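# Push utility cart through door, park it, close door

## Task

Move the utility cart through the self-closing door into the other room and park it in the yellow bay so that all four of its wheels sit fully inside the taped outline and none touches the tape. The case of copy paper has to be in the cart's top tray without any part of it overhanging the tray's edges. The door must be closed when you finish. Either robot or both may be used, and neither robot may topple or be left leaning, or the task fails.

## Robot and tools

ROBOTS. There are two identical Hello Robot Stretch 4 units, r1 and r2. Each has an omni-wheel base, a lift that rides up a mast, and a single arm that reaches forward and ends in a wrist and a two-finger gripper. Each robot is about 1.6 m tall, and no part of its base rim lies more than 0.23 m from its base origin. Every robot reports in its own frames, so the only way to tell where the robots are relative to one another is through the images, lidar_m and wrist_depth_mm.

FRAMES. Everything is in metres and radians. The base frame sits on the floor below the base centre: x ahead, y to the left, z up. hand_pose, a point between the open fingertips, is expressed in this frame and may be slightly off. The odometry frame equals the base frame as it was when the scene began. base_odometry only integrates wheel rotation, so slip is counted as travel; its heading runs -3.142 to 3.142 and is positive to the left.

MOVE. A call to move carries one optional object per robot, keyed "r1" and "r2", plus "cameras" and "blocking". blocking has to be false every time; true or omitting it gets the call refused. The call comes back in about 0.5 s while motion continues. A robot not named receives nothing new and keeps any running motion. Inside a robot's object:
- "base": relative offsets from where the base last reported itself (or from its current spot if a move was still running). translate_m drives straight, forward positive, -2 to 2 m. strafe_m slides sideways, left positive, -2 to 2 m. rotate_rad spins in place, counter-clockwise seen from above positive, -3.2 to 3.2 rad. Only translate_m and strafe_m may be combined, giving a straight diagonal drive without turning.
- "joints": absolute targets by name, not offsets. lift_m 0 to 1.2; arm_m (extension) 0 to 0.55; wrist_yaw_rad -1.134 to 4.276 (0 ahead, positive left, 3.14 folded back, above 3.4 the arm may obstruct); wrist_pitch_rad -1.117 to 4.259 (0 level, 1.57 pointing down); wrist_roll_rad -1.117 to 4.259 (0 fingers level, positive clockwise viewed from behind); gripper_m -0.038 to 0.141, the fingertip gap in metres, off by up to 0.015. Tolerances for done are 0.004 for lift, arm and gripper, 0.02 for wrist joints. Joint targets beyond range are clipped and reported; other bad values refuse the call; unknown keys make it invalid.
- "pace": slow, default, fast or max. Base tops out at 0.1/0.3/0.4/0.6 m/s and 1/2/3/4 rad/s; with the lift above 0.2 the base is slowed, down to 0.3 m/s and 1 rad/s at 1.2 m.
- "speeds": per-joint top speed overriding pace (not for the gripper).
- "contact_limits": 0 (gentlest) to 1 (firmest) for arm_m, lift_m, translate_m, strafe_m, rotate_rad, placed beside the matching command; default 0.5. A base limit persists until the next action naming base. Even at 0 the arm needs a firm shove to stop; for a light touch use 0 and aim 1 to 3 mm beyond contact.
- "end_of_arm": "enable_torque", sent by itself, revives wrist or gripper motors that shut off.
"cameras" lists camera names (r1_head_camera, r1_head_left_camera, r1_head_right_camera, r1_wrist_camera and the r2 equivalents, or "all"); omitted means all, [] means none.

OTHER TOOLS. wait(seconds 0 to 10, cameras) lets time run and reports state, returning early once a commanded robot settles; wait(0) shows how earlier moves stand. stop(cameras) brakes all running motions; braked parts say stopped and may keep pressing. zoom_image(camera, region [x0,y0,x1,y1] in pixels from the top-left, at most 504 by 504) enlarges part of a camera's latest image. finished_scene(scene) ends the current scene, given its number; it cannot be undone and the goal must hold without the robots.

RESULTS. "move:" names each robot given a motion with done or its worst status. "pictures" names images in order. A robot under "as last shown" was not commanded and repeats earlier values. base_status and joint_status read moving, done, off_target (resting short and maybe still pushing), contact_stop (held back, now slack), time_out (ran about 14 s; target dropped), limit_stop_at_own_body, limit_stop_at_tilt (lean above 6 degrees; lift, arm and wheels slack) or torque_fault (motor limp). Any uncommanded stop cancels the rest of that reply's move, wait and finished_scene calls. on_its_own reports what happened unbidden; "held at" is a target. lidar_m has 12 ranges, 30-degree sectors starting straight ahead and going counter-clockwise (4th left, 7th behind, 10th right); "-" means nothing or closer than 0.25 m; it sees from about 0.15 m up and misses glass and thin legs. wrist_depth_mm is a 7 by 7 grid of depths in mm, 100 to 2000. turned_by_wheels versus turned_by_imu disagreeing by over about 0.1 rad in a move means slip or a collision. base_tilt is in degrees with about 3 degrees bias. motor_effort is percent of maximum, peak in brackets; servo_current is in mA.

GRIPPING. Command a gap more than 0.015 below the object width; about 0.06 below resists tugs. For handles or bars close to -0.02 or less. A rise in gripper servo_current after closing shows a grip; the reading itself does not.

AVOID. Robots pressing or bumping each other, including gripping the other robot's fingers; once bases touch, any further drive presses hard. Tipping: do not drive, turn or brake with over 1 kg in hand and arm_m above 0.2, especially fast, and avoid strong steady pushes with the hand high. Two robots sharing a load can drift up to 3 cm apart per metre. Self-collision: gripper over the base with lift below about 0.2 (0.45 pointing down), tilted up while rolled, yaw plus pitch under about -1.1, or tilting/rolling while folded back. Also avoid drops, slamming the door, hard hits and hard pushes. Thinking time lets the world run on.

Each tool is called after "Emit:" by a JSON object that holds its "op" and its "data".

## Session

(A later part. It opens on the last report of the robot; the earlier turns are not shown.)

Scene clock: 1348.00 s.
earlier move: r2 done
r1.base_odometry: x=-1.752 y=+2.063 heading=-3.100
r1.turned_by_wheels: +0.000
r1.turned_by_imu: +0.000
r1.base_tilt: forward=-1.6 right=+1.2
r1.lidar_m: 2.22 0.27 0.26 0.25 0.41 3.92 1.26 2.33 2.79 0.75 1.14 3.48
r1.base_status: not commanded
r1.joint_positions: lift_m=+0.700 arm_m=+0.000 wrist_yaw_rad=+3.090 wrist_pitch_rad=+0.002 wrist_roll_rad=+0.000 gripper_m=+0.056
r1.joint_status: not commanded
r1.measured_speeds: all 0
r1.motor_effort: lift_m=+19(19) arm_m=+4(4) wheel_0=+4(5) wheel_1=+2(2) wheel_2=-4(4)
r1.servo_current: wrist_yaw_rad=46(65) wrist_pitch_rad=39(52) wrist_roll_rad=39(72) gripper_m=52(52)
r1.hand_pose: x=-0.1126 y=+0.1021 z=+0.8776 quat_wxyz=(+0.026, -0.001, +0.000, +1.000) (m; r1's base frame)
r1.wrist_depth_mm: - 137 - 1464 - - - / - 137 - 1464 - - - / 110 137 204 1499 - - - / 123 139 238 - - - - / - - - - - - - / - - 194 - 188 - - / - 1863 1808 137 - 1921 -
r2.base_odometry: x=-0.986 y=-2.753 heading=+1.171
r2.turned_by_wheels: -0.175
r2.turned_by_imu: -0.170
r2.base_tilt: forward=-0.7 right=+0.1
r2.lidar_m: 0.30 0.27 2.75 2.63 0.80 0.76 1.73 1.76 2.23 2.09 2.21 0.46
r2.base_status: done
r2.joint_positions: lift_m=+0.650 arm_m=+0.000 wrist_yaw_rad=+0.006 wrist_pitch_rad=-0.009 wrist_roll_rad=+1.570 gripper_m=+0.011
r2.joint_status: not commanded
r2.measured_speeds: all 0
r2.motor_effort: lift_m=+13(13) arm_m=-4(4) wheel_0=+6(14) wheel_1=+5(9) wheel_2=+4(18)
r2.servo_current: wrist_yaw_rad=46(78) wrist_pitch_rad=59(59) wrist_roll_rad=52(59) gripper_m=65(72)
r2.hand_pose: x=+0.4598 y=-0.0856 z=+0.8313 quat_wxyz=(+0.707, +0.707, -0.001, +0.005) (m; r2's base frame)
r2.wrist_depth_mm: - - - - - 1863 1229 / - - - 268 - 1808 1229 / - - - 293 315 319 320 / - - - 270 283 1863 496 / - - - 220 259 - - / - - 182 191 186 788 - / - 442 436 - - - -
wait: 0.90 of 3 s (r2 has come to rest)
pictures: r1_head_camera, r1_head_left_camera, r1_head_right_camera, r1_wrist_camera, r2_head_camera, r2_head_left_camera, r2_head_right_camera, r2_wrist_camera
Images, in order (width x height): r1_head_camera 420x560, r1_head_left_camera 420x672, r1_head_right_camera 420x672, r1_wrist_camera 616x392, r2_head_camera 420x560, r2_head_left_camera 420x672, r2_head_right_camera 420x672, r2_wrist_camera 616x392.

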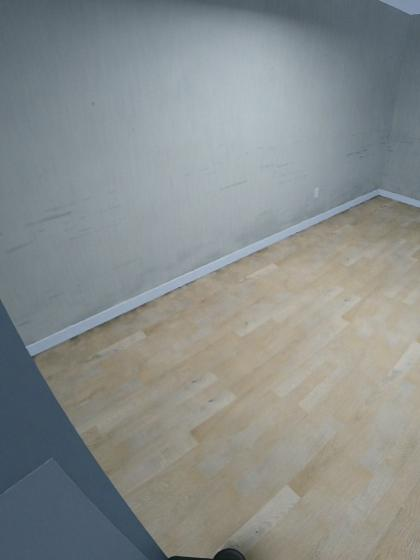

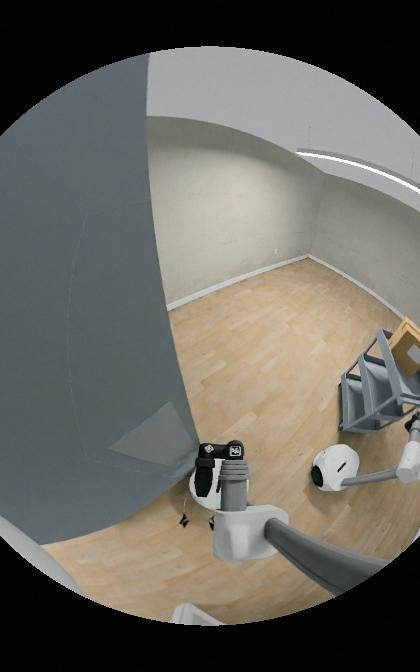

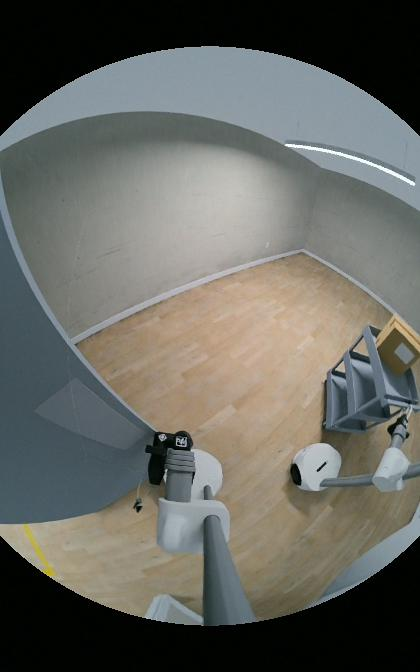

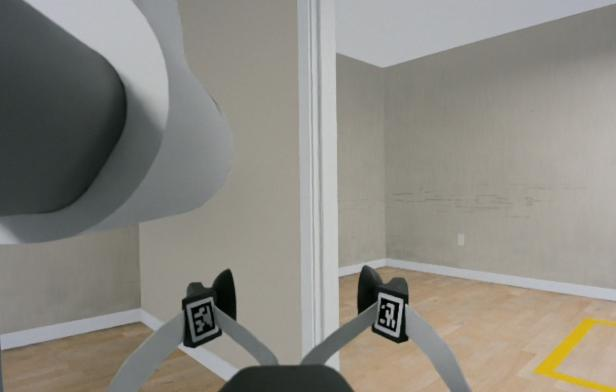

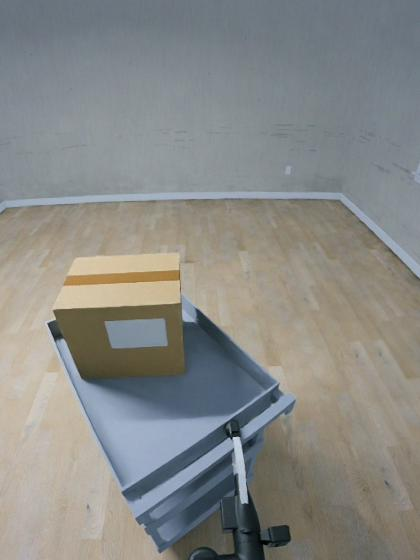

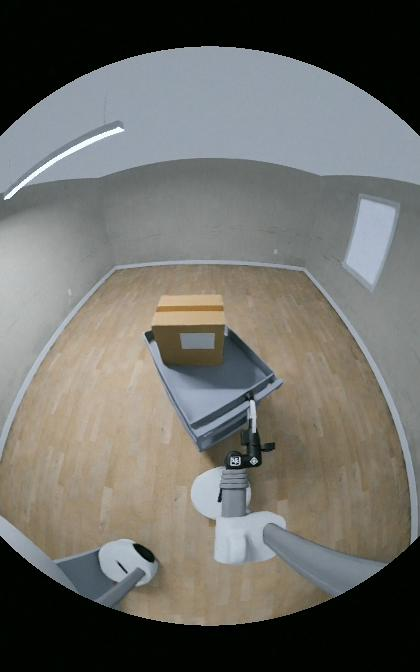

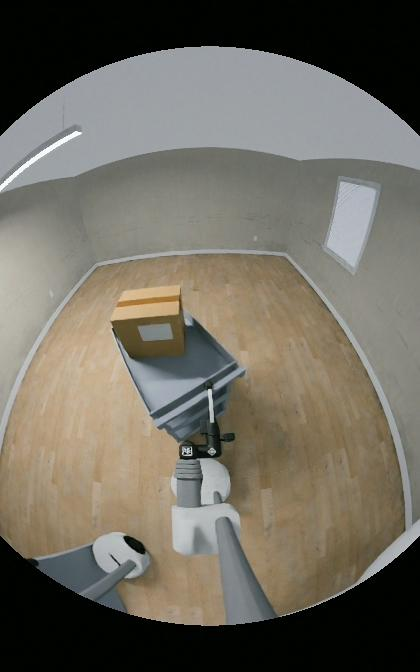

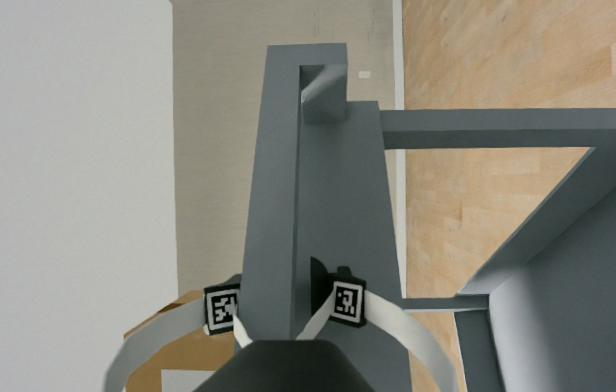

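Emit:
{"op": "move", "data": {"r2": {"base":{"rotate_rad":0.06},"pace":"slow"}, "blocking": false, "cameras": []}}

Emit:
{"op": "wait", "data": {"seconds": 2, "cameras": []}}

Emit:
{"op": "move", "data": {"r2": {"base":{"translate_m":-0.4,"strafe_m":0.06},"pace":"slow"}, "blocking": false, "cameras": []}}

Emit:
{"op": "wait", "data": {"seconds": 7, "cameras": ["r2_head_camera","r2_head_right_camera","r1_head_left_camera"]}}

Scene clock: 1379.07 s.
move: r2 moving
r1: as last shown
r1.base_tilt: forward=-1.6 right=+1.3
r1.lidar_m: 2.19 0.25 0.26 0.25 0.38 3.89 1.30 2.34 2.78 0.75 1.13 3.42
r1.motor_effort: lift_m=+19(19) arm_m=+4(4) wheel_0=+4(4) wheel_1=+1(2) wheel_2=-4(4)
r1.servo_current: wrist_yaw_rad=59(65) wrist_pitch_rad=39(46) wrist_roll_rad=39(65) gripper_m=46(46)
r1.wrist_depth_mm: - 137 - 1430 - - - / - 137 - 1464 - - - / 110 138 204 1464 - - - / 123 139 238 - - - - / - - - - - - - / - - 193 - 188 - - / - 1921 1756 137 - 1863 -
r2.base_odometry: x=-0.986 y=-2.754 heading=+1.229
r2.turned_by_wheels: +0.058
r2.turned_by_imu: +0.057
r2.base_tilt: forward=-0.8 right=+0.0
r2.lidar_m: 0.31 0.28 2.72 2.63 0.77 0.77 1.73 1.79 2.19 2.12 2.25 0.46
r2.base_status: rotate_rad moving
r2.joint_positions: lift_m=+0.650 arm_m=+0.000 wrist_yaw_rad=-0.006 wrist_pitch_rad=-0.009 wrist_roll_rad=+1.570 gripper_m=+0.011
r2.joint_status: not commanded
r2.measured_speeds: translate_m=+0.000 strafe_m=+0.000 rotate_rad=+0.013 lift_m=+0.000 arm_m=+0.000 wrist_yaw_rad=+0.000 wrist_pitch_rad=+0.000 wrist_roll_rad=+0.000
r2.motor_effort: lift_m=+13(13) arm_m=-4(4) wheel_0=-8(11) wheel_1=-4(6) wheel_2=-8(10)
r2.servo_current: wrist_yaw_rad=59(65) wrist_pitch_rad=52(59) wrist_roll_rad=46(65) gripper_m=65(65)
r2.hand_pose: x=+0.4588 y=-0.0892 z=+0.8313 quat_wxyz=(+0.707, +0.707, -0.005, +0.001) (m; r2's base frame)
r2.wrist_depth_mm: - - - - - 1808 1205 / - - - 272 - 1708 1229 / - - - 290 306 1576 1182 / - - - 262 278 1921 504 / - - - 219 248 - - / - - 183 186 185 - - / - 449 439 - - 759 -
pictures: none
No camera images: "cameras" was empty.

Scene clock: 1379.37 s.
earlier move: r2 done
r1.base_odometry: x=-1.752 y=+2.063 heading=-3.100
r1.turned_by_wheels: +0.000
r1.turned_by_imu: +0.000
r1.base_tilt: forward=-1.6 right=+1.3
r1.lidar_m: 2.22 0.25 0.26 0.25 0.38 3.93 1.29 2.36 2.77 0.75 1.10 3.46
r1.base_status: not commanded
r1.joint_positions: lift_m=+0.700 arm_m=+0.000 wrist_yaw_rad=+3.090 wrist_pitch_rad=+0.002 wrist_roll_rad=+0.000 gripper_m=+0.056
r1.joint_status: not commanded
r1.measured_speeds: all 0
r1.motor_effort: lift_m=+19(19) arm_m=+4(4) wheel_0=+4(4) wheel_1=+1(2) wheel_2=-4(4)
r1.servo_current: wrist_yaw_rad=52(65) wrist_pitch_rad=52(52) wrist_roll_rad=39(65) gripper_m=46(46)
r1.hand_pose: x=-0.1126 y=+0.1021 z=+0.8776 quat_wxyz=(+0.026, -0.001, +0.000, +1.000) (m; r1's base frame)
r1.wrist_depth_mm: - 137 - 1430 - - - / - 137 - 1499 - - - / 110 138 205 1499 - - - / 123 138 237 - - - - / - - - - - - - / - - 194 - 187 - - / - 1863 1808 137 - 1863 -
r2.base_odometry: x=-0.986 y=-2.754 heading=+1.229
r2.turned_by_wheels: +0.000
r2.turned_by_imu: +0.000
r2.base_tilt: forward=-0.7 right=+0.1
r2.lidar_m: 0.32 0.30 2.72 2.63 0.76 0.78 1.73 1.79 2.17 2.11 2.26 0.48
r2.base_status: done
r2.joint_positions: lift_m=+0.650 arm_m=+0.000 wrist_yaw_rad=-0.006 wrist_pitch_rad=-0.009 wrist_roll_rad=+1.570 gripper_m=+0.011
r2.joint_status: not commanded
r2.measured_speeds: all 0
r2.motor_effort: lift_m=+13(13) arm_m=-4(4) wheel_0=-9(11) wheel_1=-4(6) wheel_2=-8(10)
r2.servo_current: wrist_yaw_rad=59(65) wrist_pitch_rad=52(59) wrist_roll_rad=33(65) gripper_m=65(65)
r2.hand_pose: x=+0.4588 y=-0.0892 z=+0.8313 quat_wxyz=(+0.707, +0.707, -0.005, +0.001) (m; r2's base frame)
r2.wrist_depth_mm: - - - - - 1756 1205 / - - - 273 - 1756 1229 / - - - 290 310 1576 1182 / - - - 263 277 1863 508 / - - - 219 248 - - / - - 182 186 185 - - / - 445 442 - - 750 -
wait: 0.30 of 2 s (r2 has come to rest)
pictures: none
No camera images: "cameras" was empty.

Scene clock: 1379.87 s.
move: r2 moving
r1: as last shown
r1.lidar_m: 2.19 0.25 0.25 0.25 0.38 3.91 1.30 2.35 2.79 0.74 1.12 3.43
r1.motor_effort: lift_m=+19(19) arm_m=+4(4) wheel_0=+4(5) wheel_1=+2(2) wheel_2=-4(4)
r1.servo_current: wrist_yaw_rad=52(65) wrist_pitch_rad=39(52) wrist_roll_rad=52(52) gripper_m=39(46)
r1.wrist_depth_mm: - 137 - 1430 - - - / - 137 - 1499 - - - / 110 138 205 1499 - - - / 124 138 237 - - - - / - - - - - - - / - - 194 - 188 - - / - 1983 1808 137 - 1921 -
r2.base_odometry: x=-0.992 y=-2.764 heading=+1.228
r2.turned_by_wheels: +0.000
r2.turned_by_imu: +0.000
r2.base_tilt: forward=-0.7 right=+0.1
r2.lidar_m: 0.33 0.27 2.70 2.63 0.76 0.76 1.72 1.79 2.19 2.10 2.23 0.50
r2.base_status: translate_m moving; strafe_m moving
r2.joint_positions: lift_m=+0.650 arm_m=+0.000 wrist_yaw_rad=-0.006 wrist_pitch_rad=-0.009 wrist_roll_rad=+1.570 gripper_m=+0.011
r2.joint_status: not commanded
r2.measured_speeds: translate_m=-0.048 strafe_m=+0.008 rotate_rad=+0.002 lift_m=+0.000 arm_m=+0.000 wrist_yaw_rad=+0.003 wrist_pitch_rad=+0.000 wrist_roll_rad=+0.000
r2.motor_effort: lift_m=+13(13) arm_m=-4(4) wheel_0=-12(14) wheel_1=-6(7) wheel_2=+9(10)
r2.servo_current: wrist_yaw_rad=52(59) wrist_pitch_rad=52(59) wrist_roll_rad=39(52) gripper_m=65(65)
r2.hand_pose: x=+0.4588 y=-0.0892 z=+0.8313 quat_wxyz=(+0.707, +0.707, -0.005, +0.001) (m; r2's base frame)
r2.wrist_depth_mm: - - - - - 1863 1229 / - - - 273 - 1618 1160 / - - - 286 301 1576 1182 / - - - 260 276 1863 504 / - - - 213 248 1921 - / - - 183 189 185 788 - / - 452 445 - - 741 -
pictures: none
No camera images: "cameras" was empty.

Scene clock: 1384.70 s.
earlier move: r2 done
r1.base_odometry: x=-1.752 y=+2.063 heading=-3.100
r1.turned_by_wheels: +0.000
r1.turned_by_imu: +0.000
r1.base_tilt: forward=-1.6 right=+1.2
r1.lidar_m: 2.23 0.25 0.27 0.25 0.38 3.92 1.32 2.34 0.47 0.50 0.86 3.42
r1.base_status: not commanded
r1.joint_positions: lift_m=+0.700 arm_m=+0.000 wrist_yaw_rad=+3.090 wrist_pitch_rad=+0.002 wrist_roll_rad=+0.000 gripper_m=+0.056
r1.joint_status: not commanded
r1.measured_speeds: all 0
r1.motor_effort: lift_m=+19(19) arm_m=+4(4) wheel_0=+4(5) wheel_1=+1(2) wheel_2=-4(4)
r1.servo_current: wrist_yaw_rad=33(65) wrist_pitch_rad=46(52) wrist_roll_rad=46(65) gripper_m=46(52)
r1.hand_pose: x=-0.1126 y=+0.1021 z=+0.8776 quat_wxyz=(+0.026, -0.001, +0.000, +1.000) (m; r1's base frame)
r1.wrist_depth_mm: - 137 - 1430 - - - / - 137 - 1537 - - - / 110 138 204 1537 - - - / 124 139 238 - - - - / - - - - - - - / - - 195 - 187 - - / - 1983 1808 137 - 1921 -
r2.base_odometry: x=-1.177 y=-3.110 heading=+1.228
r2.turned_by_wheels: +0.000
r2.turned_by_imu: -0.001
r2.base_tilt: forward=-0.7 right=+0.1
r2.lidar_m: 0.37 0.37 2.66 0.54 0.47 1.12 1.34 1.39 1.97 2.17 2.27 0.45
r2.base_status: done
r2.joint_positions: lift_m=+0.650 arm_m=+0.000 wrist_yaw_rad=-0.003 wrist_pitch_rad=-0.009 wrist_roll_rad=+1.570 gripper_m=+0.011
r2.joint_status: not commanded
r2.measured_speeds: all 0
r2.motor_effort: lift_m=+13(13) arm_m=-4(4) wheel_0=-7(14) wheel_1=-4(8) wheel_2=+4(12)
r2.servo_current: wrist_yaw_rad=46(59) wrist_pitch_rad=52(65) wrist_roll_rad=39(65) gripper_m=65(72)
r2.hand_pose: x=+0.4590 y=-0.0883 z=+0.8313 quat_wxyz=(+0.707, +0.707, -0.004, +0.002) (m; r2's base frame)
r2.wrist_depth_mm: - - - 228 - 1464 1098 / - - - 267 276 296 1118 / - - - 258 259 1863 525 / - - 647 250 250 820 - / - - 473 240 242 820 - / - - 183 188 185 788 - / - - 512 - - - -
wait: 4.83 of 7 s (r2 has come to rest)
pictures: r1_head_left_camera, r2_head_camera, r2_head_right_camera
Images, in order (width x height): r1_head_left_camera 420x672, r2_head_camera 420x560, r2_head_right_camera 420x672.

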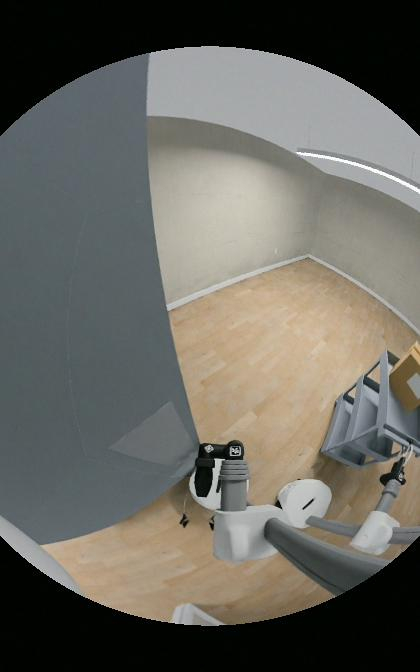

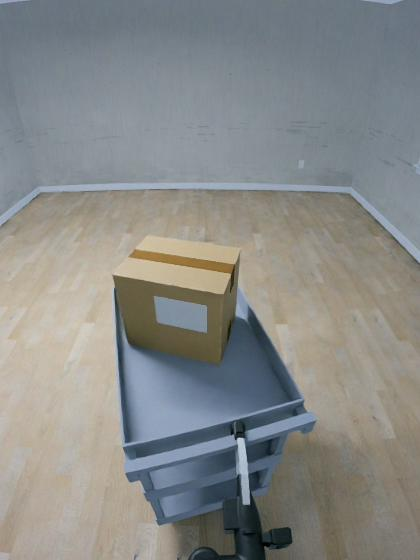

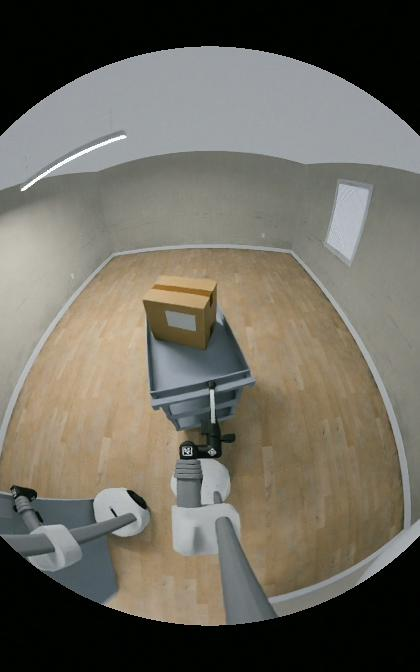

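Emit:
{"op": "move", "data": {"r2": {"base":{"translate_m":-0.5,"strafe_m":0.04},"pace":"slow","contact_limits":{"translate_m":0.4}}, "blocking": false, "cameras": []}}

Emit:
{"op": "wait", "data": {"seconds": 8, "cameras": ["r2_head_camera","r2_head_right_camera","r2_head_left_camera","r1_head_right_camera"]}}

Scene clock: 1394.50 s.
move: r2 moving
r1: as last shown
r1.base_tilt: forward=-1.6 right=+1.3
r1.lidar_m: 2.21 0.25 0.25 0.25 0.37 3.91 1.27 2.31 0.45 0.48 0.88 3.47
r1.motor_effort: lift_m=+19(19) arm_m=+4(4) wheel_0=+4(4) wheel_1=+1(2) wheel_2=-4(4)
r1.servo_current: wrist_yaw_rad=72(72) wrist_pitch_rad=39(46) wrist_roll_rad=46(65) gripper_m=39(46)
r1.wrist_depth_mm: - 136 - 1464 - - - / - 137 - 1464 - - - / 110 138 204 1464 - - - / 124 138 236 - - - - / - - - - - - - / - - 194 - 187 - - / - 1983 1808 137 - 1921 -
r2.base_odometry: x=-1.182 y=-3.121 heading=+1.228
r2.turned_by_wheels: +0.000
r2.turned_by_imu: +0.000
r2.base_tilt: forward=-0.7 right=+0.0
r2.lidar_m: 0.36 0.37 2.68 0.52 0.47 1.10 1.32 1.36 1.92 2.15 2.26 0.46
r2.base_status: translate_m moving; strafe_m moving
r2.joint_positions: lift_m=+0.650 arm_m=+0.000 wrist_yaw_rad=-0.003 wrist_pitch_rad=-0.009 wrist_roll_rad=+1.570 gripper_m=+0.011
r2.joint_status: not commanded
r2.measured_speeds: translate_m=-0.049 strafe_m=+0.004 rotate_rad=-0.003 lift_m=+0.000 arm_m=+0.000 wrist_yaw_rad=+0.000 wrist_pitch_rad=+0.000 wrist_roll_rad=+0.000
r2.motor_effort: lift_m=+13(13) arm_m=-4(4) wheel_0=-6(12) wheel_1=-6(7) wheel_2=+9(10)
r2.servo_current: wrist_yaw_rad=52(59) wrist_pitch_rad=59(65) wrist_roll_rad=59(59) gripper_m=65(72)
r2.contact_limits: translate_m 0.4
r2.hand_pose: x=+0.4590 y=-0.0883 z=+0.8313 quat_wxyz=(+0.707, +0.707, -0.004, +0.002) (m; r2's base frame)
r2.wrist_depth_mm: - - - 229 278 1464 1160 / - - - 265 270 1618 1182 / - - - 257 258 1863 504 / - - 640 248 251 831 - / - - 469 240 241 820 - / - - 184 189 187 788 - / - - 521 - - - -
pictures: none
No camera images: "cameras" was empty.

Scene clock: 1400.30 s.
earlier move: r2 done
r1.base_odometry: x=-1.752 y=+2.063 heading=-3.100
r1.turned_by_wheels: +0.000
r1.turned_by_imu: +0.000
r1.base_tilt: forward=-1.5 right=+1.3
r1.lidar_m: 2.20 0.26 0.27 0.25 0.41 3.92 0.52 0.41 0.45 0.43 0.87 3.45
r1.base_status: not commanded
r1.joint_positions: lift_m=+0.700 arm_m=+0.000 wrist_yaw_rad=+3.090 wrist_pitch_rad=+0.002 wrist_roll_rad=+0.000 gripper_m=+0.056
r1.joint_status: not commanded
r1.measured_speeds: all 0
r1.motor_effort: lift_m=+20(20) arm_m=+4(4) wheel_0=+4(5) wheel_1=+2(2) wheel_2=-4(4)
r1.servo_current: wrist_yaw_rad=46(72) wrist_pitch_rad=26(52) wrist_roll_rad=46(72) gripper_m=46(52)
r1.hand_pose: x=-0.1126 y=+0.1021 z=+0.8776 quat_wxyz=(+0.026, -0.001, +0.000, +1.000) (m; r1's base frame)
r1.wrist_depth_mm: - 136 - 1430 - - - / - 137 - 1464 - - - / 110 138 205 1464 - - - / 123 139 246 - - - - / - - - - - - - / - 759 194 - 188 - - / - 741 1808 137 - 1863 -
r2.base_odometry: x=-1.382 y=-3.567 heading=+1.228
r2.turned_by_wheels: +0.000
r2.turned_by_imu: +0.001
r2.base_tilt: forward=-0.7 right=+0.1
r2.lidar_m: 0.41 0.43 0.36 0.38 0.76 1.01 3.82 0.87 1.21 2.17 2.33 0.41
r2.base_status: done
r2.joint_positions: lift_m=+0.650 arm_m=+0.000 wrist_yaw_rad=+0.000 wrist_pitch_rad=-0.009 wrist_roll_rad=+1.570 gripper_m=+0.011
r2.joint_status: not commanded
r2.measured_speeds: all 0
r2.motor_effort: lift_m=+13(13) arm_m=-4(4) wheel_0=-5(12) wheel_1=-6(8) wheel_2=+7(11)
r2.servo_current: wrist_yaw_rad=46(65) wrist_pitch_rad=59(65) wrist_roll_rad=39(59) gripper_m=65(72)
r2.contact_limits: translate_m 0.4
r2.hand_pose: x=+0.4593 y=-0.0873 z=+0.8313 quat_wxyz=(+0.707, +0.707, -0.003, +0.003) (m; r2's base frame)
r2.wrist_depth_mm: - - - 226 226 1464 1160 / - - - 229 229 1808 580 / - - 569 230 231 820 - / - - 466 233 234 820 - / - - 504 236 236 831 - / - - 183 189 185 - - / - - - - - - -
wait: 5.80 of 8 s (r2 has come to rest)
pictures: r1_head_right_camera, r2_head_camera, r2_head_left_camera, r2_head_right_camera
Images, in order (width x height): r1_head_right_camera 420x672, r2_head_camera 420x560, r2_head_left_camera 420x672, r2_head_right_camera 420x672.

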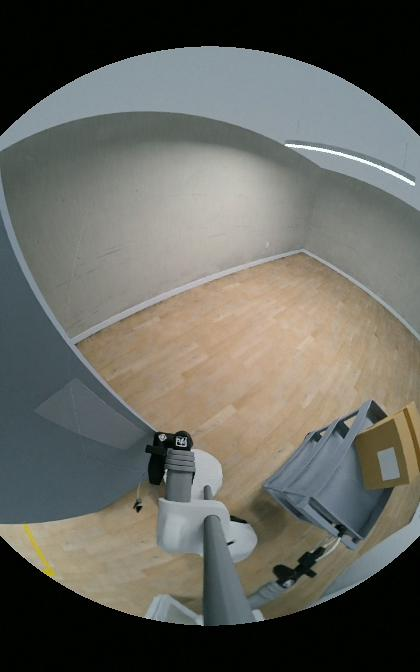

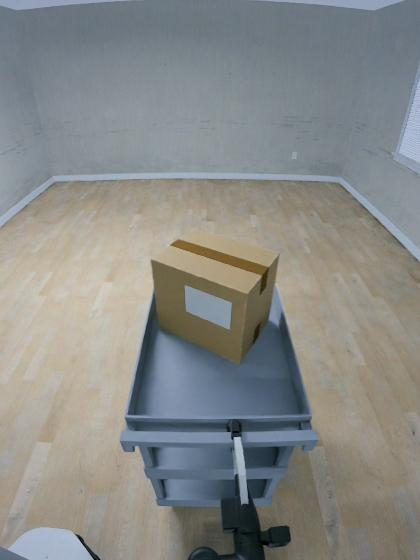

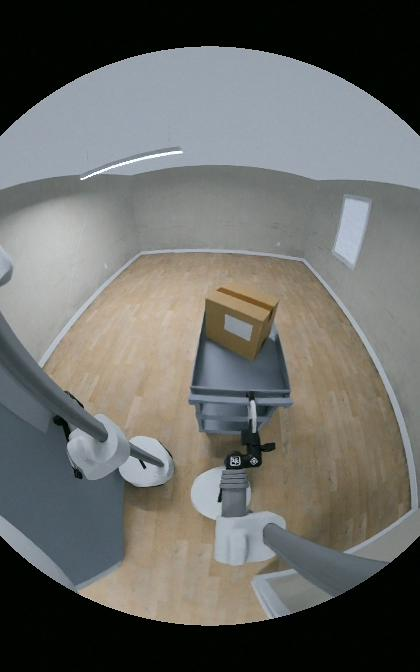

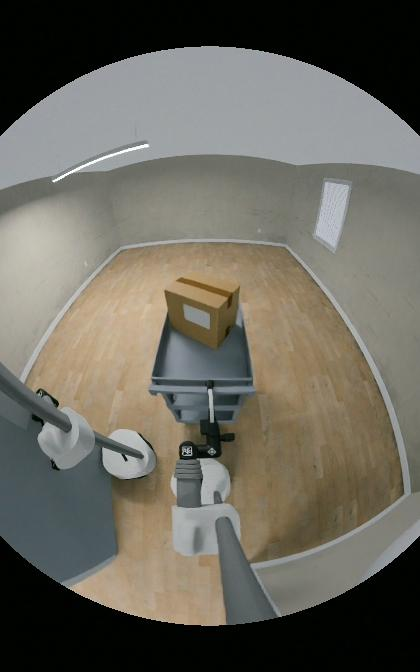

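Emit:
{"op": "move", "data": {"r2": {"base":{"translate_m":-0.6,"strafe_m":0.05},"pace":"slow","contact_limits":{"translate_m":0.4}}, "blocking": false, "cameras": []}}

Emit:
{"op": "wait", "data": {"seconds": 8, "cameras": ["r2_head_camera","r2_head_right_camera","r2_head_left_camera"]}}

Scene clock: 1412.80 s.
move: r2 moving
r1: as last shown
r1.base_tilt: forward=-1.6 right=+1.2
r1.lidar_m: 2.23 0.25 0.26 0.25 0.38 3.92 0.54 0.38 0.45 0.45 0.91 3.47
r1.motor_effort: lift_m=+19(19) arm_m=+4(4) wheel_0=+4(4) wheel_1=+1(2) wheel_2=-4(4)
r1.servo_current: wrist_yaw_rad=33(65) wrist_pitch_rad=46(46) wrist_roll_rad=46(59) gripper_m=46(46)
r1.wrist_depth_mm: - 137 - 1366 - - - / - 137 - 1499 - - - / 110 138 205 1464 - - - / 123 139 237 - - - - / - - - - - - - / - - 194 - 187 - - / - 759 1808 137 - 1921 -
r2.base_odometry: x=-1.387 y=-3.579 heading=+1.228
r2.turned_by_wheels: +0.000
r2.turned_by_imu: +0.001
r2.base_tilt: forward=-0.7 right=+0.1
r2.lidar_m: 0.40 0.44 0.35 0.40 0.77 0.98 3.82 0.87 1.18 2.16 2.32 0.44
r2.base_status: translate_m moving; strafe_m moving
r2.joint_positions: lift_m=+0.650 arm_m=+0.000 wrist_yaw_rad=+0.000 wrist_pitch_rad=-0.009 wrist_roll_rad=+1.570 gripper_m=+0.011
r2.joint_status: not commanded
r2.measured_speeds: translate_m=-0.049 strafe_m=+0.004 rotate_rad=+0.000 lift_m=+0.000 arm_m=+0.000 wrist_yaw_rad=+0.000 wrist_pitch_rad=+0.000 wrist_roll_rad=+0.000
r2.motor_effort: lift_m=+13(13) arm_m=-4(4) wheel_0=-4(9) wheel_1=-6(8) wheel_2=+11(13)
r2.servo_current: wrist_yaw_rad=46(52) wrist_pitch_rad=59(59) wrist_roll_rad=46(52) gripper_m=72(72)
r2.contact_limits: translate_m 0.4
r2.hand_pose: x=+0.4593 y=-0.0873 z=+0.8313 quat_wxyz=(+0.707, +0.707, -0.003, +0.003) (m; r2's base frame)
r2.wrist_depth_mm: - - - 224 225 1464 1160 / - - - 228 228 1863 - / - - 554 231 230 809 - / - - 466 234 234 831 - / - - 504 236 236 831 - / - - 183 188 187 - - / - - - - 241 - -
pictures: none
No camera images: "cameras" was empty.

Scene clock: 1419.60 s.
earlier move: r2 done
r1.base_odometry: x=-1.752 y=+2.063 heading=-3.100
r1.turned_by_wheels: +0.000
r1.turned_by_imu: +0.000
r1.base_tilt: forward=-1.6 right=+1.3
r1.lidar_m: 2.23 0.26 0.26 0.25 0.38 0.72 0.38 0.39 0.45 3.42 4.82 3.48
r1.base_status: not commanded
r1.joint_positions: lift_m=+0.700 arm_m=+0.000 wrist_yaw_rad=+3.090 wrist_pitch_rad=+0.002 wrist_roll_rad=+0.000 gripper_m=+0.056
r1.joint_status: not commanded
r1.measured_speeds: all 0
r1.motor_effort: lift_m=+19(19) arm_m=+4(4) wheel_0=+4(4) wheel_1=+1(2) wheel_2=-4(4)
r1.servo_current: wrist_yaw_rad=59(78) wrist_pitch_rad=39(52) wrist_roll_rad=59(65) gripper_m=39(52)
r1.hand_pose: x=-0.1126 y=+0.1021 z=+0.8776 quat_wxyz=(+0.026, -0.001, +0.000, +1.000) (m; r1's base frame)
r1.wrist_depth_mm: - 137 - 1464 - - - / - 138 - 1430 - - - / 110 138 204 1397 - - - / 123 138 236 931 - - - / 462 508 831 1118 - - - / 466 517 192 1118 187 - - / - 1808 1808 137 - 1921 -
r2.base_odometry: x=-1.631 y=-4.115 heading=+1.228
r2.turned_by_wheels: +0.000
r2.turned_by_imu: +0.001
r2.base_tilt: forward=-0.7 right=+0.0
r2.lidar_m: 0.43 0.49 0.72 0.63 0.70 3.26 3.18 0.45 0.38 1.03 2.32 0.40
r2.base_status: done
r2.joint_positions: lift_m=+0.650 arm_m=+0.000 wrist_yaw_rad=+0.000 wrist_pitch_rad=-0.009 wrist_roll_rad=+1.570 gripper_m=+0.011
r2.joint_status: not commanded
r2.measured_speeds: all 0
r2.motor_effort: lift_m=+13(13) arm_m=-4(4) wheel_0=-5(12) wheel_1=-3(8) wheel_2=+5(13)
r2.servo_current: wrist_yaw_rad=46(72) wrist_pitch_rad=59(65) wrist_roll_rad=52(59) gripper_m=59(72)
r2.contact_limits: translate_m 0.4
r2.hand_pose: x=+0.4593 y=-0.0873 z=+0.8313 quat_wxyz=(+0.707, +0.707, -0.003, +0.003) (m; r2's base frame)
r2.wrist_depth_mm: - - 138 188 188 732 - / - - 480 196 197 768 - / - 466 445 206 206 820 - / - - 480 216 219 831 - / - - 609 228 233 - - / - - 183 190 186 1863 - / - - - - - 1863 488
wait: 6.80 of 8 s (r2 has come to rest)
pictures: r2_head_camera, r2_head_left_camera, r2_head_right_camera
Images, in order (width x height): r2_head_camera 420x560, r2_head_left_camera 420x672, r2_head_right_camera 420x672.

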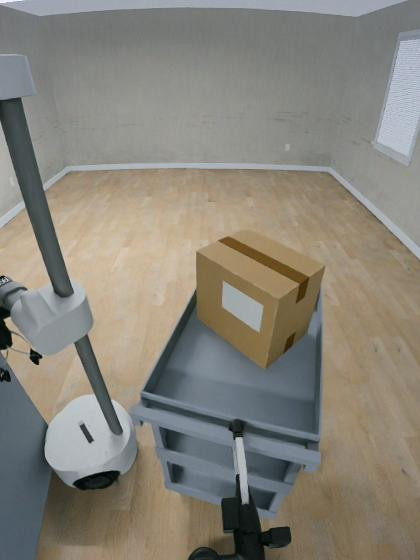

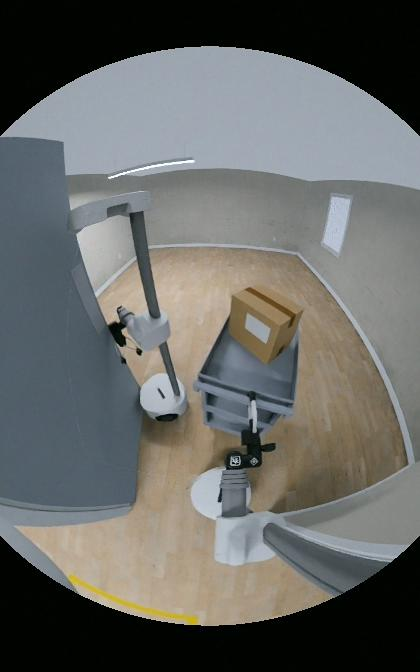

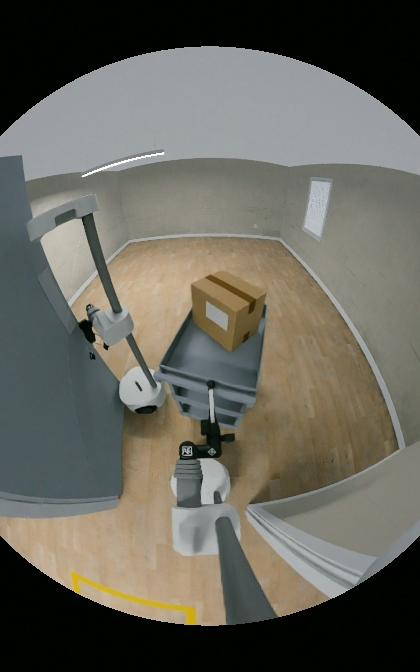

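Emit:
{"op": "move", "data": {"r2": {"base":{"translate_m":-0.7,"strafe_m":0.13},"pace":"slow","contact_limits":{"translate_m":0.4}}, "blocking": false, "cameras": []}}

Emit:
{"op": "wait", "data": {"seconds": 9, "cameras": ["r2_head_camera","r2_head_right_camera"]}}

Scene clock: 1430.40 s.
move: r2 moving
r1: as last shown
r1.lidar_m: 2.20 0.25 0.25 0.25 0.39 0.72 0.41 0.38 0.44 3.42 4.82 3.44
r1.motor_effort: lift_m=+19(19) arm_m=+4(4) wheel_0=+4(4) wheel_1=+2(2) wheel_2=-4(4)
r1.servo_current: wrist_yaw_rad=52(59) wrist_pitch_rad=39(46) wrist_roll_rad=46(65) gripper_m=39(46)
r1.wrist_depth_mm: - 137 - 1366 - - - / - 137 - 1397 - - - / 110 138 204 1397 - - - / 123 138 237 946 - - - / 466 512 854 1118 - - - / 469 512 192 1118 187 - - / - 163 1863 137 - 1863 -
r2.base_odometry: x=-1.637 y=-4.126 heading=+1.228
r2.turned_by_wheels: +0.000
r2.turned_by_imu: +0.000
r2.base_tilt: forward=-0.6 right=+0.0
r2.lidar_m: 0.45 0.54 0.69 0.65 0.69 3.25 3.17 0.44 0.38 0.99 2.33 0.41
r2.base_status: translate_m moving; strafe_m moving
r2.joint_positions: lift_m=+0.650 arm_m=+0.000 wrist_yaw_rad=+0.000 wrist_pitch_rad=-0.009 wrist_roll_rad=+1.570 gripper_m=+0.011
r2.joint_status: not commanded
r2.measured_speeds: translate_m=-0.049 strafe_m=+0.009 rotate_rad=-0.004 lift_m=+0.000 arm_m=+0.000 wrist_yaw_rad=+0.000 wrist_pitch_rad=+0.000 wrist_roll_rad=+0.000
r2.motor_effort: lift_m=+13(13) arm_m=-4(4) wheel_0=-7(11) wheel_1=-6(6) wheel_2=+11(11)
r2.servo_current: wrist_yaw_rad=52(52) wrist_pitch_rad=59(65) wrist_roll_rad=46(59) gripper_m=65(65)
r2.contact_limits: translate_m 0.4
r2.hand_pose: x=+0.4593 y=-0.0873 z=+0.8313 quat_wxyz=(+0.707, +0.707, -0.003, +0.003) (m; r2's base frame)
r2.wrist_depth_mm: - - 138 187 187 732 - / - - 477 196 197 750 - / - 469 452 206 208 809 - / - - 480 218 220 831 - / - - 609 228 234 - - / - - 183 189 185 1863 - / - - - - - 1863 484
pictures: none
No camera images: "cameras" was empty.

Scene clock: 1438.30 s.
earlier move: r2 done
r1.base_odometry: x=-1.752 y=+2.063 heading=-3.100
r1.turned_by_wheels: +0.000
r1.turned_by_imu: -0.001
r1.base_tilt: forward=-1.6 right=+1.3
r1.lidar_m: 2.21 0.25 0.26 0.25 0.38 0.83 0.80 2.34 2.80 3.38 4.82 3.47
r1.base_status: not commanded
r1.joint_positions: lift_m=+0.700 arm_m=+0.000 wrist_yaw_rad=+3.090 wrist_pitch_rad=+0.002 wrist_roll_rad=+0.000 gripper_m=+0.056
r1.joint_status: not commanded
r1.measured_speeds: all 0
r1.motor_effort: lift_m=+19(19) arm_m=+4(4) wheel_0=+4(5) wheel_1=+2(2) wheel_2=-4(4)
r1.servo_current: wrist_yaw_rad=46(78) wrist_pitch_rad=46(52) wrist_roll_rad=52(78) gripper_m=39(52)
r1.hand_pose: x=-0.1126 y=+0.1021 z=+0.8776 quat_wxyz=(+0.026, -0.001, +0.000, +1.000) (m; r1's base frame)
r1.wrist_depth_mm: - 137 - 1430 - - - / - 137 - 1499 - - - / 110 138 206 1430 - - - / 123 138 960 1098 - - - / - - - - - - - / - - 192 - 187 - - / - 1983 - 136 917 1430 -
r2.base_odometry: x=-1.989 y=-4.730 heading=+1.227
r2.turned_by_wheels: +0.000
r2.turned_by_imu: -0.004
r2.base_tilt: forward=-0.7 right=+0.1
r2.lidar_m: 0.48 0.73 0.68 1.64 2.58 2.55 2.46 2.59 2.34 1.22 0.56 0.34
r2.base_status: done
r2.joint_positions: lift_m=+0.650 arm_m=+0.000 wrist_yaw_rad=-0.004 wrist_pitch_rad=-0.009 wrist_roll_rad=+1.570 gripper_m=+0.011
r2.joint_status: not commanded
r2.measured_speeds: all 0
r2.motor_effort: lift_m=+13(13) arm_m=-4(4) wheel_0=-7(16) wheel_1=-6(8) wheel_2=+4(11)
r2.servo_current: wrist_yaw_rad=52(65) wrist_pitch_rad=52(65) wrist_roll_rad=46(59) gripper_m=65(72)
r2.contact_limits: translate_m 0.4
r2.hand_pose: x=+0.4589 y=-0.0886 z=+0.8313 quat_wxyz=(+0.707, +0.707, -0.005, +0.002) (m; r2's base frame)
r2.wrist_depth_mm: - 357 - 133 132 - - / - - - 149 148 - - / - - - 170 169 - - / - - 111 196 195 1921 - / - - 143 216 231 1863 500 / - 1255 183 187 183 1229 466 / - - - - 387 394 387
wait: 7.90 of 9 s (r2 has come to rest)
pictures: r2_head_camera, r2_head_right_camera
Images, in order (width x height): r2_head_camera 420x560, r2_head_right_camera 420x672.

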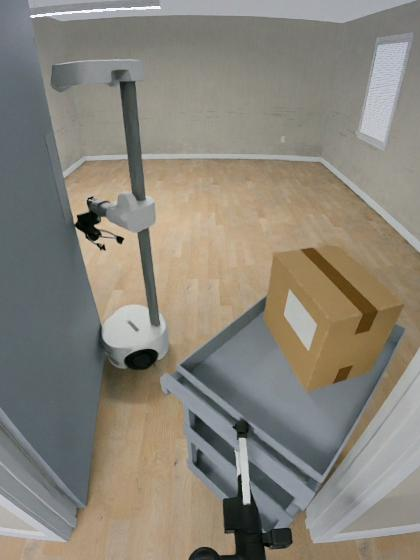

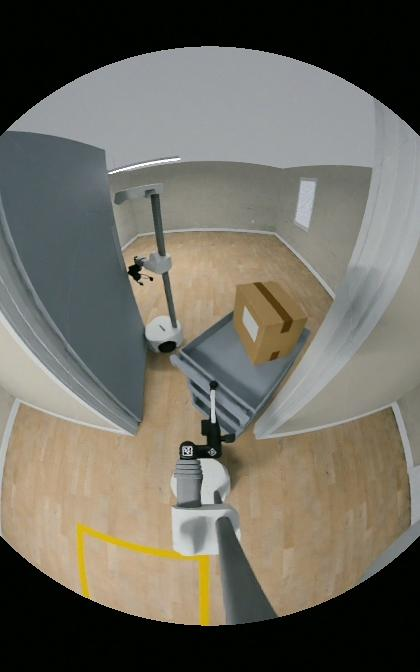

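Emit:
{"op": "move", "data": {"r2": {"base":{"translate_m":-0.7,"strafe_m":0.42},"pace":"slow","contact_limits":{"translate_m":0.4}}, "blocking": false, "cameras": []}}

Emit:
{"op": "wait", "data": {"seconds": 10, "cameras": ["r2_head_camera","r2_head_right_camera","r2_head_left_camera"]}}

Scene clock: 1457.37 s.
move: r2 moving
r1: as last shown
r1.turned_by_imu: +0.000
r1.lidar_m: 2.21 0.25 0.25 0.25 0.40 0.84 0.81 2.35 2.78 3.42 4.81 3.49
r1.motor_effort: lift_m=+19(19) arm_m=+4(4) wheel_0=+4(4) wheel_1=+1(2) wheel_2=-4(4)
r1.servo_current: wrist_yaw_rad=33(52) wrist_pitch_rad=39(52) wrist_roll_rad=33(65) gripper_m=39(46)
r1.wrist_depth_mm: - 137 - 1464 - - - / - 137 - 1464 - - - / 110 138 206 1430 - - - / 123 139 976 1098 - 1499 - / - - - - 1336 - - / - - 192 - 187 - - / - 1983 177 137 931 1464 -
r2.base_odometry: x=-2.000 y=-4.739 heading=+1.227
r2.turned_by_wheels: +0.000
r2.turned_by_imu: +0.000
r2.base_tilt: forward=-0.7 right=+0.1
r2.lidar_m: 0.47 0.70 0.69 1.70 2.56 2.52 2.44 2.56 2.36 1.28 0.58 0.31
r2.base_status: translate_m moving; strafe_m moving
r2.joint_positions: lift_m=+0.650 arm_m=+0.000 wrist_yaw_rad=-0.005 wrist_pitch_rad=-0.009 wrist_roll_rad=+1.570 gripper_m=+0.011
r2.joint_status: not commanded
r2.measured_speeds: translate_m=-0.049 strafe_m=+0.029 rotate_rad=+0.002 lift_m=+0.000 arm_m=+0.000 wrist_yaw_rad=-0.013 wrist_pitch_rad=+0.000 wrist_roll_rad=+0.000
r2.motor_effort: lift_m=+13(13) arm_m=-4(4) wheel_0=-15(17) wheel_1=+3(6) wheel_2=+7(10)
r2.servo_current: wrist_yaw_rad=52(59) wrist_pitch_rad=59(59) wrist_roll_rad=52(52) gripper_m=59(72)
r2.contact_limits: translate_m 0.4
r2.hand_pose: x=+0.4588 y=-0.0890 z=+0.8313 quat_wxyz=(+0.707, +0.707, -0.005, +0.001) (m; r2's base frame)
r2.wrist_depth_mm: - 364 - 134 137 - - / - - - 151 150 - - / - - 103 171 170 - - / - - 113 191 196 1863 - / - - 144 217 232 1863 500 / - - 175 181 183 1229 469 / - - - - - 397 387
pictures: none
No camera images: "cameras" was empty.

Scene clock: 1466.20 s.
earlier move: r2 done
r1.base_odometry: x=-1.752 y=+2.063 heading=-3.100
r1.turned_by_wheels: +0.000
r1.turned_by_imu: -0.001
r1.base_tilt: forward=-1.6 right=+1.3
r1.lidar_m: 2.23 0.25 0.25 0.25 0.41 1.04 1.30 2.37 2.79 3.38 4.82 3.45
r1.base_status: not commanded
r1.joint_positions: lift_m=+0.700 arm_m=+0.000 wrist_yaw_rad=+3.090 wrist_pitch_rad=+0.002 wrist_roll_rad=+0.000 gripper_m=+0.056
r1.joint_status: not commanded
r1.measured_speeds: all 0
r1.motor_effort: lift_m=+19(19) arm_m=+4(4) wheel_0=+4(5) wheel_1=+1(2) wheel_2=-4(4)
r1.servo_current: wrist_yaw_rad=33(78) wrist_pitch_rad=39(52) wrist_roll_rad=39(72) gripper_m=39(46)
r1.hand_pose: x=-0.1126 y=+0.1021 z=+0.8776 quat_wxyz=(+0.026, -0.001, +0.000, +1.000) (m; r1's base frame)
r1.wrist_depth_mm: - 137 - 1366 - - - / - 138 - 1499 - - - / 110 137 206 1464 - - - / 123 139 237 - - 1205 1060 / - - - - - - - / - - 194 - 187 - - / - 1921 1808 137 - 960 -
r2.base_odometry: x=-2.620 y=-5.248 heading=+1.228
r2.turned_by_wheels: +0.001
r2.turned_by_imu: -0.001
r2.base_tilt: forward=-0.7 right=+0.1
r2.lidar_m: 0.46 0.57 1.58 2.06 2.18 1.79 1.73 1.85 2.57 2.65 1.46 0.37
r2.base_status: done
r2.joint_positions: lift_m=+0.650 arm_m=+0.000 wrist_yaw_rad=-0.006 wrist_pitch_rad=-0.010 wrist_roll_rad=+1.570 gripper_m=+0.011
r2.joint_status: not commanded
r2.measured_speeds: all 0
r2.motor_effort: lift_m=+13(13) arm_m=-4(4) wheel_0=-5(22) wheel_1=+5(7) wheel_2=+4(10)
r2.servo_current: wrist_yaw_rad=59(78) wrist_pitch_rad=59(65) wrist_roll_rad=46(59) gripper_m=65(72)
r2.contact_limits: translate_m 0.4
r2.hand_pose: x=+0.4587 y=-0.0892 z=+0.8314 quat_wxyz=(+0.707, +0.707, -0.006, +0.001) (m; r2's base frame)
r2.wrist_depth_mm: - - 117 169 167 699 - / - 445 126 181 180 741 - / - 508 442 193 195 809 - / - - 530 212 210 - - / - - 160 226 229 1708 - / - - 177 190 181 - 496 / - - - - - - 445
wait: 8.83 of 10 s (r2 has come to rest)
pictures: r2_head_camera, r2_head_left_camera, r2_head_right_camera
Images, in order (width x height): r2_head_camera 420x560, r2_head_left_camera 420x672, r2_head_right_camera 420x672.

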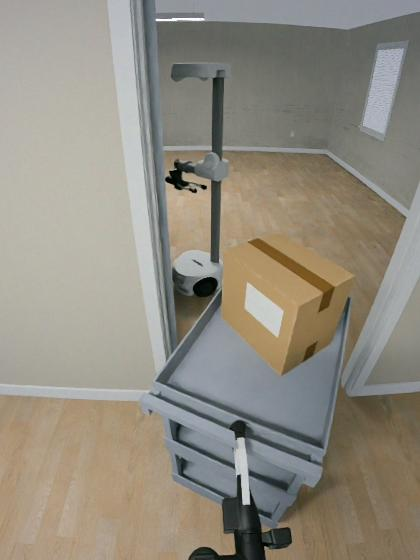

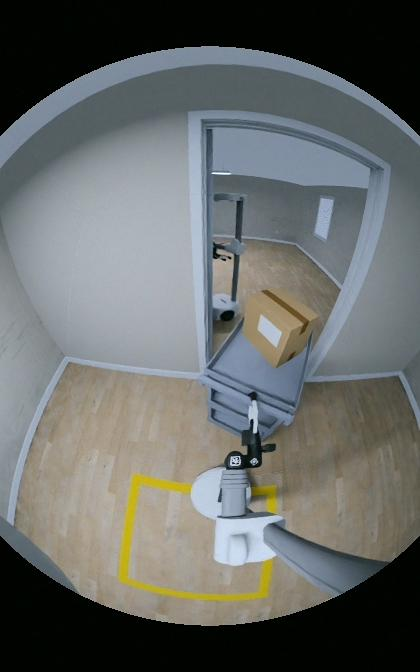

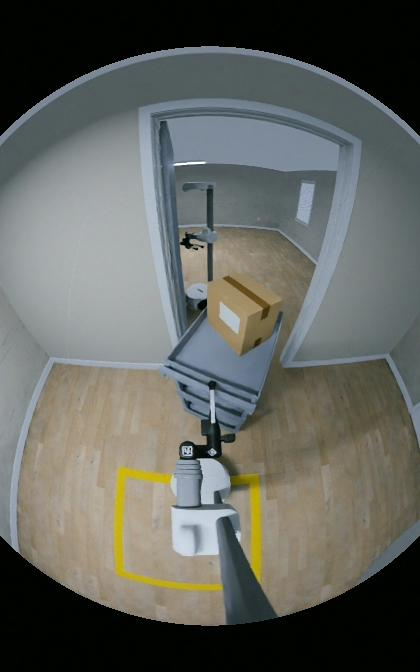

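Emit:
{"op": "move", "data": {"r2": {"base":{"translate_m":-0.35,"strafe_m":0.11},"pace":"slow","contact_limits":{"translate_m":0.4}}, "blocking": false, "cameras": []}}

Emit:
{"op": "wait", "data": {"seconds": 6, "cameras": ["r2_head_left_camera"]}}

Emit:
{"op": "move", "data": {"r2": {"base":{"translate_m":-0.42,"strafe_m":0.32},"pace":"slow","contact_limits":{"translate_m":0.4}}, "blocking": false, "cameras": []}}

Emit:
{"op": "wait", "data": {"seconds": 8, "cameras": ["r2_head_camera","r2_head_left_camera"]}}

Scene clock: 1484.37 s.
move: r2 moving
r1: as last shown
r1.turned_by_imu: +0.000
r1.lidar_m: 2.20 0.25 0.25 0.25 0.39 1.02 1.31 2.33 2.78 3.42 4.83 3.43
r1.motor_effort: lift_m=+19(19) arm_m=+4(4) wheel_0=+4(4) wheel_1=+2(2) wheel_2=-4(4)
r1.servo_current: wrist_yaw_rad=59(59) wrist_pitch_rad=39(46) wrist_roll_rad=46(59) gripper_m=39(46)
r1.wrist_depth_mm: - 137 - 1430 - - - / - 137 - 1430 - - - / 110 138 204 1499 - - - / 123 139 238 - - 1308 1042 / - - - - - - - / - - 193 - 187 - 1499 / - 1921 1808 137 - 960 -
r2.base_odometry: x=-2.628 y=-5.258 heading=+1.227
r2.turned_by_wheels: +0.000
r2.turned_by_imu: +0.000
r2.base_tilt: forward=-0.7 right=+0.1
r2.lidar_m: 0.46 0.57 1.59 2.04 2.16 1.78 1.72 1.83 2.55 2.67 1.46 0.38
r2.base_status: translate_m moving; strafe_m moving
r2.joint_positions: lift_m=+0.650 arm_m=+0.000 wrist_yaw_rad=-0.003 wrist_pitch_rad=-0.010 wrist_roll_rad=+1.570 gripper_m=+0.011
r2.joint_status: not commanded
r2.measured_speeds: translate_m=-0.048 strafe_m=+0.015 rotate_rad=-0.001 lift_m=+0.000 arm_m=+0.000 wrist_yaw_rad=+0.018 wrist_pitch_rad=+0.000 wrist_roll_rad=+0.000
r2.motor_effort: lift_m=+13(13) arm_m=-4(4) wheel_0=-8(11) wheel_1=-7(7) wheel_2=+12(12)
r2.servo_current: wrist_yaw_rad=39(59) wrist_pitch_rad=52(59) wrist_roll_rad=52(52) gripper_m=65(65)
r2.contact_limits: translate_m 0.4
r2.hand_pose: x=+0.4590 y=-0.0884 z=+0.8314 quat_wxyz=(+0.707, +0.707, -0.005, +0.002) (m; r2's base frame)
r2.wrist_depth_mm: - - 118 170 169 699 - / - 445 127 181 181 741 - / - 504 445 196 195 820 - / - - 530 210 210 - - / - - 161 226 230 1708 - / - - 178 191 184 1756 496 / - - - - - - 445
pictures: none
No camera images: "cameras" was empty.

Scene clock: 1488.77 s.
earlier move: r2 done
r1.base_odometry: x=-1.752 y=+2.063 heading=-3.100
r1.turned_by_wheels: +0.000
r1.turned_by_imu: +0.000
r1.base_tilt: forward=-1.6 right=+1.3
r1.lidar_m: 2.21 0.25 0.26 0.25 0.40 1.42 1.30 2.35 2.78 3.42 4.81 3.43
r1.base_status: not commanded
r1.joint_positions: lift_m=+0.700 arm_m=+0.000 wrist_yaw_rad=+3.090 wrist_pitch_rad=+0.002 wrist_roll_rad=+0.000 gripper_m=+0.056
r1.joint_status: not commanded
r1.measured_speeds: all 0
r1.motor_effort: lift_m=+19(19) arm_m=+4(4) wheel_0=+4(5) wheel_1=+2(2) wheel_2=-4(4)
r1.servo_current: wrist_yaw_rad=46(65) wrist_pitch_rad=46(52) wrist_roll_rad=52(78) gripper_m=52(52)
r1.hand_pose: x=-0.1126 y=+0.1021 z=+0.8776 quat_wxyz=(+0.026, -0.001, +0.000, +1.000) (m; r1's base frame)
r1.wrist_depth_mm: - 137 - 1430 - - - / - 138 - 1464 - - - / 110 138 205 1464 - - - / 123 139 237 - - - 1336 / - - - - - - - / - - 193 - 187 - - / - 1983 1863 137 - 1983 -
r2.base_odometry: x=-2.841 y=-5.540 heading=+1.228
r2.turned_by_wheels: +0.000
r2.turned_by_imu: +0.002
r2.base_tilt: forward=-0.7 right=+0.0
r2.lidar_m: 0.40 0.48 2.02 1.95 1.93 1.45 1.39 1.46 2.04 2.75 1.96 0.41
r2.base_status: done
r2.joint_positions: lift_m=+0.650 arm_m=+0.000 wrist_yaw_rad=+0.004 wrist_pitch_rad=-0.010 wrist_roll_rad=+1.570 gripper_m=+0.011
r2.joint_status: not commanded
r2.measured_speeds: all 0
r2.motor_effort: lift_m=+13(13) arm_m=-4(4) wheel_0=-1(11) wheel_1=-4(7) wheel_2=+8(13)
r2.servo_current: wrist_yaw_rad=46(59) wrist_pitch_rad=59(65) wrist_roll_rad=39(65) gripper_m=59(72)
r2.contact_limits: translate_m 0.4
r2.hand_pose: x=+0.4596 y=-0.0864 z=+0.8314 quat_wxyz=(+0.707, +0.707, -0.002, +0.005) (m; r2's base frame)
r2.wrist_depth_mm: - - - 201 202 1808 1229 / - - 564 208 208 768 - / - - 449 216 216 809 - / - - 469 224 224 831 - / - - 549 230 232 - - / - - 180 189 182 - - / - - - - - - 500
wait: 4.40 of 6 s (r2 has come to rest)
pictures: r2_head_left_camera
Images, in order (width x height): r2_head_left_camera 420x672.

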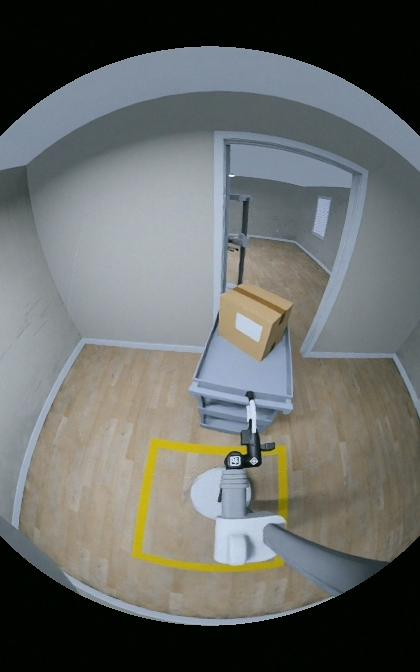

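Scene clock: 1489.27 s.
move: r2 moving
r1: as last shown
r1.base_tilt: forward=-1.6 right=+1.2
r1.lidar_m: 2.20 0.25 0.25 0.25 0.39 1.44 1.30 2.33 2.77 3.39 4.81 3.43
r1.motor_effort: lift_m=+19(19) arm_m=+4(4) wheel_0=+4(4) wheel_1=+1(2) wheel_2=-4(4)
r1.servo_current: wrist_yaw_rad=52(59) wrist_pitch_rad=46(46) wrist_roll_rad=52(65) gripper_m=39(46)
r1.wrist_depth_mm: - 137 - 1366 - - - / - 137 - 1499 - - - / 110 138 204 1430 - - - / 123 139 237 - - - 1366 / - - - - - - - / - - 194 - 187 - - / - 1863 1863 137 - 1863 -
r2.base_odometry: x=-2.852 y=-5.548 heading=+1.228
r2.turned_by_wheels: +0.001
r2.turned_by_imu: +0.001
r2.base_tilt: forward=-0.7 right=+0.1
r2.lidar_m: 0.42 0.47 2.04 1.92 1.93 1.40 1.37 1.43 2.05 2.75 1.95 0.43
r2.base_status: translate_m moving; strafe_m moving
r2.joint_positions: lift_m=+0.650 arm_m=+0.000 wrist_yaw_rad=+0.004 wrist_pitch_rad=-0.010 wrist_roll_rad=+1.570 gripper_m=+0.011
r2.joint_status: not commanded
r2.measured_speeds: translate_m=-0.041 strafe_m=+0.033 rotate_rad=+0.000 lift_m=+0.000 arm_m=+0.000 wrist_yaw_rad=+0.000 wrist_pitch_rad=+0.000 wrist_roll_rad=+0.000
r2.motor_effort: lift_m=+13(13) arm_m=-4(4) wheel_0=-6(12) wheel_1=+5(5) wheel_2=+11(13)
r2.servo_current: wrist_yaw_rad=46(59) wrist_pitch_rad=52(65) wrist_roll_rad=52(59) gripper_m=65(72)
r2.contact_limits: translate_m 0.4
r2.hand_pose: x=+0.4596 y=-0.0864 z=+0.8314 quat_wxyz=(+0.707, +0.707, -0.002, +0.005) (m; r2's base frame)
r2.wrist_depth_mm: - - - 203 204 1863 1229 / - - 569 210 210 778 - / - - 452 218 216 809 - / - - 473 224 225 820 - / - - 549 231 234 - - / - - 181 190 181 - - / - - - - - - 504
pictures: none
No camera images: "cameras" was empty.

Scene clock: 1495.27 s.
earlier move: r2 done
r1.base_odometry: x=-1.752 y=+2.063 heading=-3.100
r1.turned_by_wheels: +0.000
r1.turned_by_imu: +0.000
r1.base_tilt: forward=-1.6 right=+1.2
r1.lidar_m: 2.23 0.25 0.27 0.25 0.40 3.91 1.30 2.37 2.80 3.44 4.82 3.47
r1.base_status: not commanded
r1.joint_positions: lift_m=+0.700 arm_m=+0.000 wrist_yaw_rad=+3.090 wrist_pitch_rad=+0.002 wrist_roll_rad=+0.000 gripper_m=+0.056
r1.joint_status: not commanded
r1.measured_speeds: all 0
r1.motor_effort: lift_m=+19(19) arm_m=+4(4) wheel_0=+4(5) wheel_1=+1(2) wheel_2=-4(4)
r1.servo_current: wrist_yaw_rad=52(72) wrist_pitch_rad=46(52) wrist_roll_rad=46(85) gripper_m=39(52)
r1.hand_pose: x=-0.1126 y=+0.1021 z=+0.8776 quat_wxyz=(+0.026, -0.001, +0.000, +1.000) (m; r1's base frame)
r1.wrist_depth_mm: - 136 - 1430 - - - / - 137 - 1430 - - - / 110 138 205 1464 - - - / 123 139 237 - - - - / - - - - - - - / - - 194 - 187 - - / - 1921 1808 137 - 1863 -
r2.base_odometry: x=-3.283 y=-5.828 heading=+1.228
r2.turned_by_wheels: -0.001
r2.turned_by_imu: -0.003
r2.base_tilt: forward=-0.7 right=+0.1
r2.lidar_m: 0.42 0.44 1.68 1.66 1.32 1.00 0.97 1.02 1.42 3.06 2.52 0.42
r2.base_status: done
r2.joint_positions: lift_m=+0.650 arm_m=+0.000 wrist_yaw_rad=-0.003 wrist_pitch_rad=-0.010 wrist_roll_rad=+1.570 gripper_m=+0.011
r2.joint_status: not commanded
r2.measured_speeds: all 0
r2.motor_effort: lift_m=+13(13) arm_m=-4(4) wheel_0=-7(14) wheel_1=+5(8) wheel_2=+4(13)
r2.servo_current: wrist_yaw_rad=46(65) wrist_pitch_rad=52(65) wrist_roll_rad=65(65) gripper_m=59(72)
r2.contact_limits: translate_m 0.4
r2.hand_pose: x=+0.4591 y=-0.0882 z=+0.8314 quat_wxyz=(+0.707, +0.707, -0.004, +0.002) (m; r2's base frame)
r2.wrist_depth_mm: 1576 - - 218 220 1708 1205 / 1661 - - 221 222 1863 - / 1576 - 500 227 226 798 - / - 480 466 230 - 820 - / - - 512 235 235 831 - / - - 182 190 178 - - / - - - - - - -
wait: 6.00 of 8 s (r2 has come to rest)
pictures: r2_head_camera, r2_head_left_camera
Images, in order (width x height): r2_head_camera 420x560, r2_head_left_camera 420x672.

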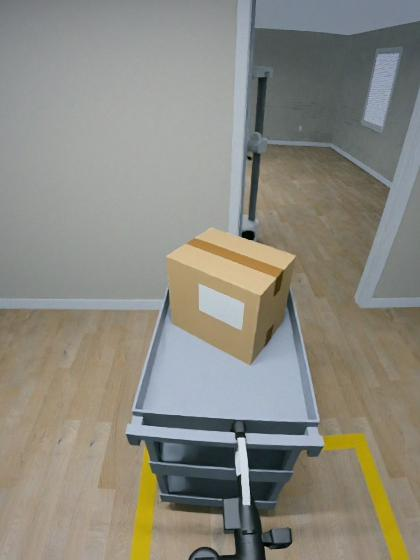

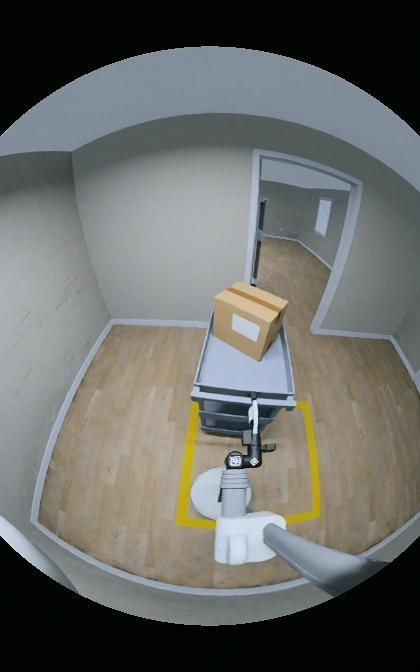

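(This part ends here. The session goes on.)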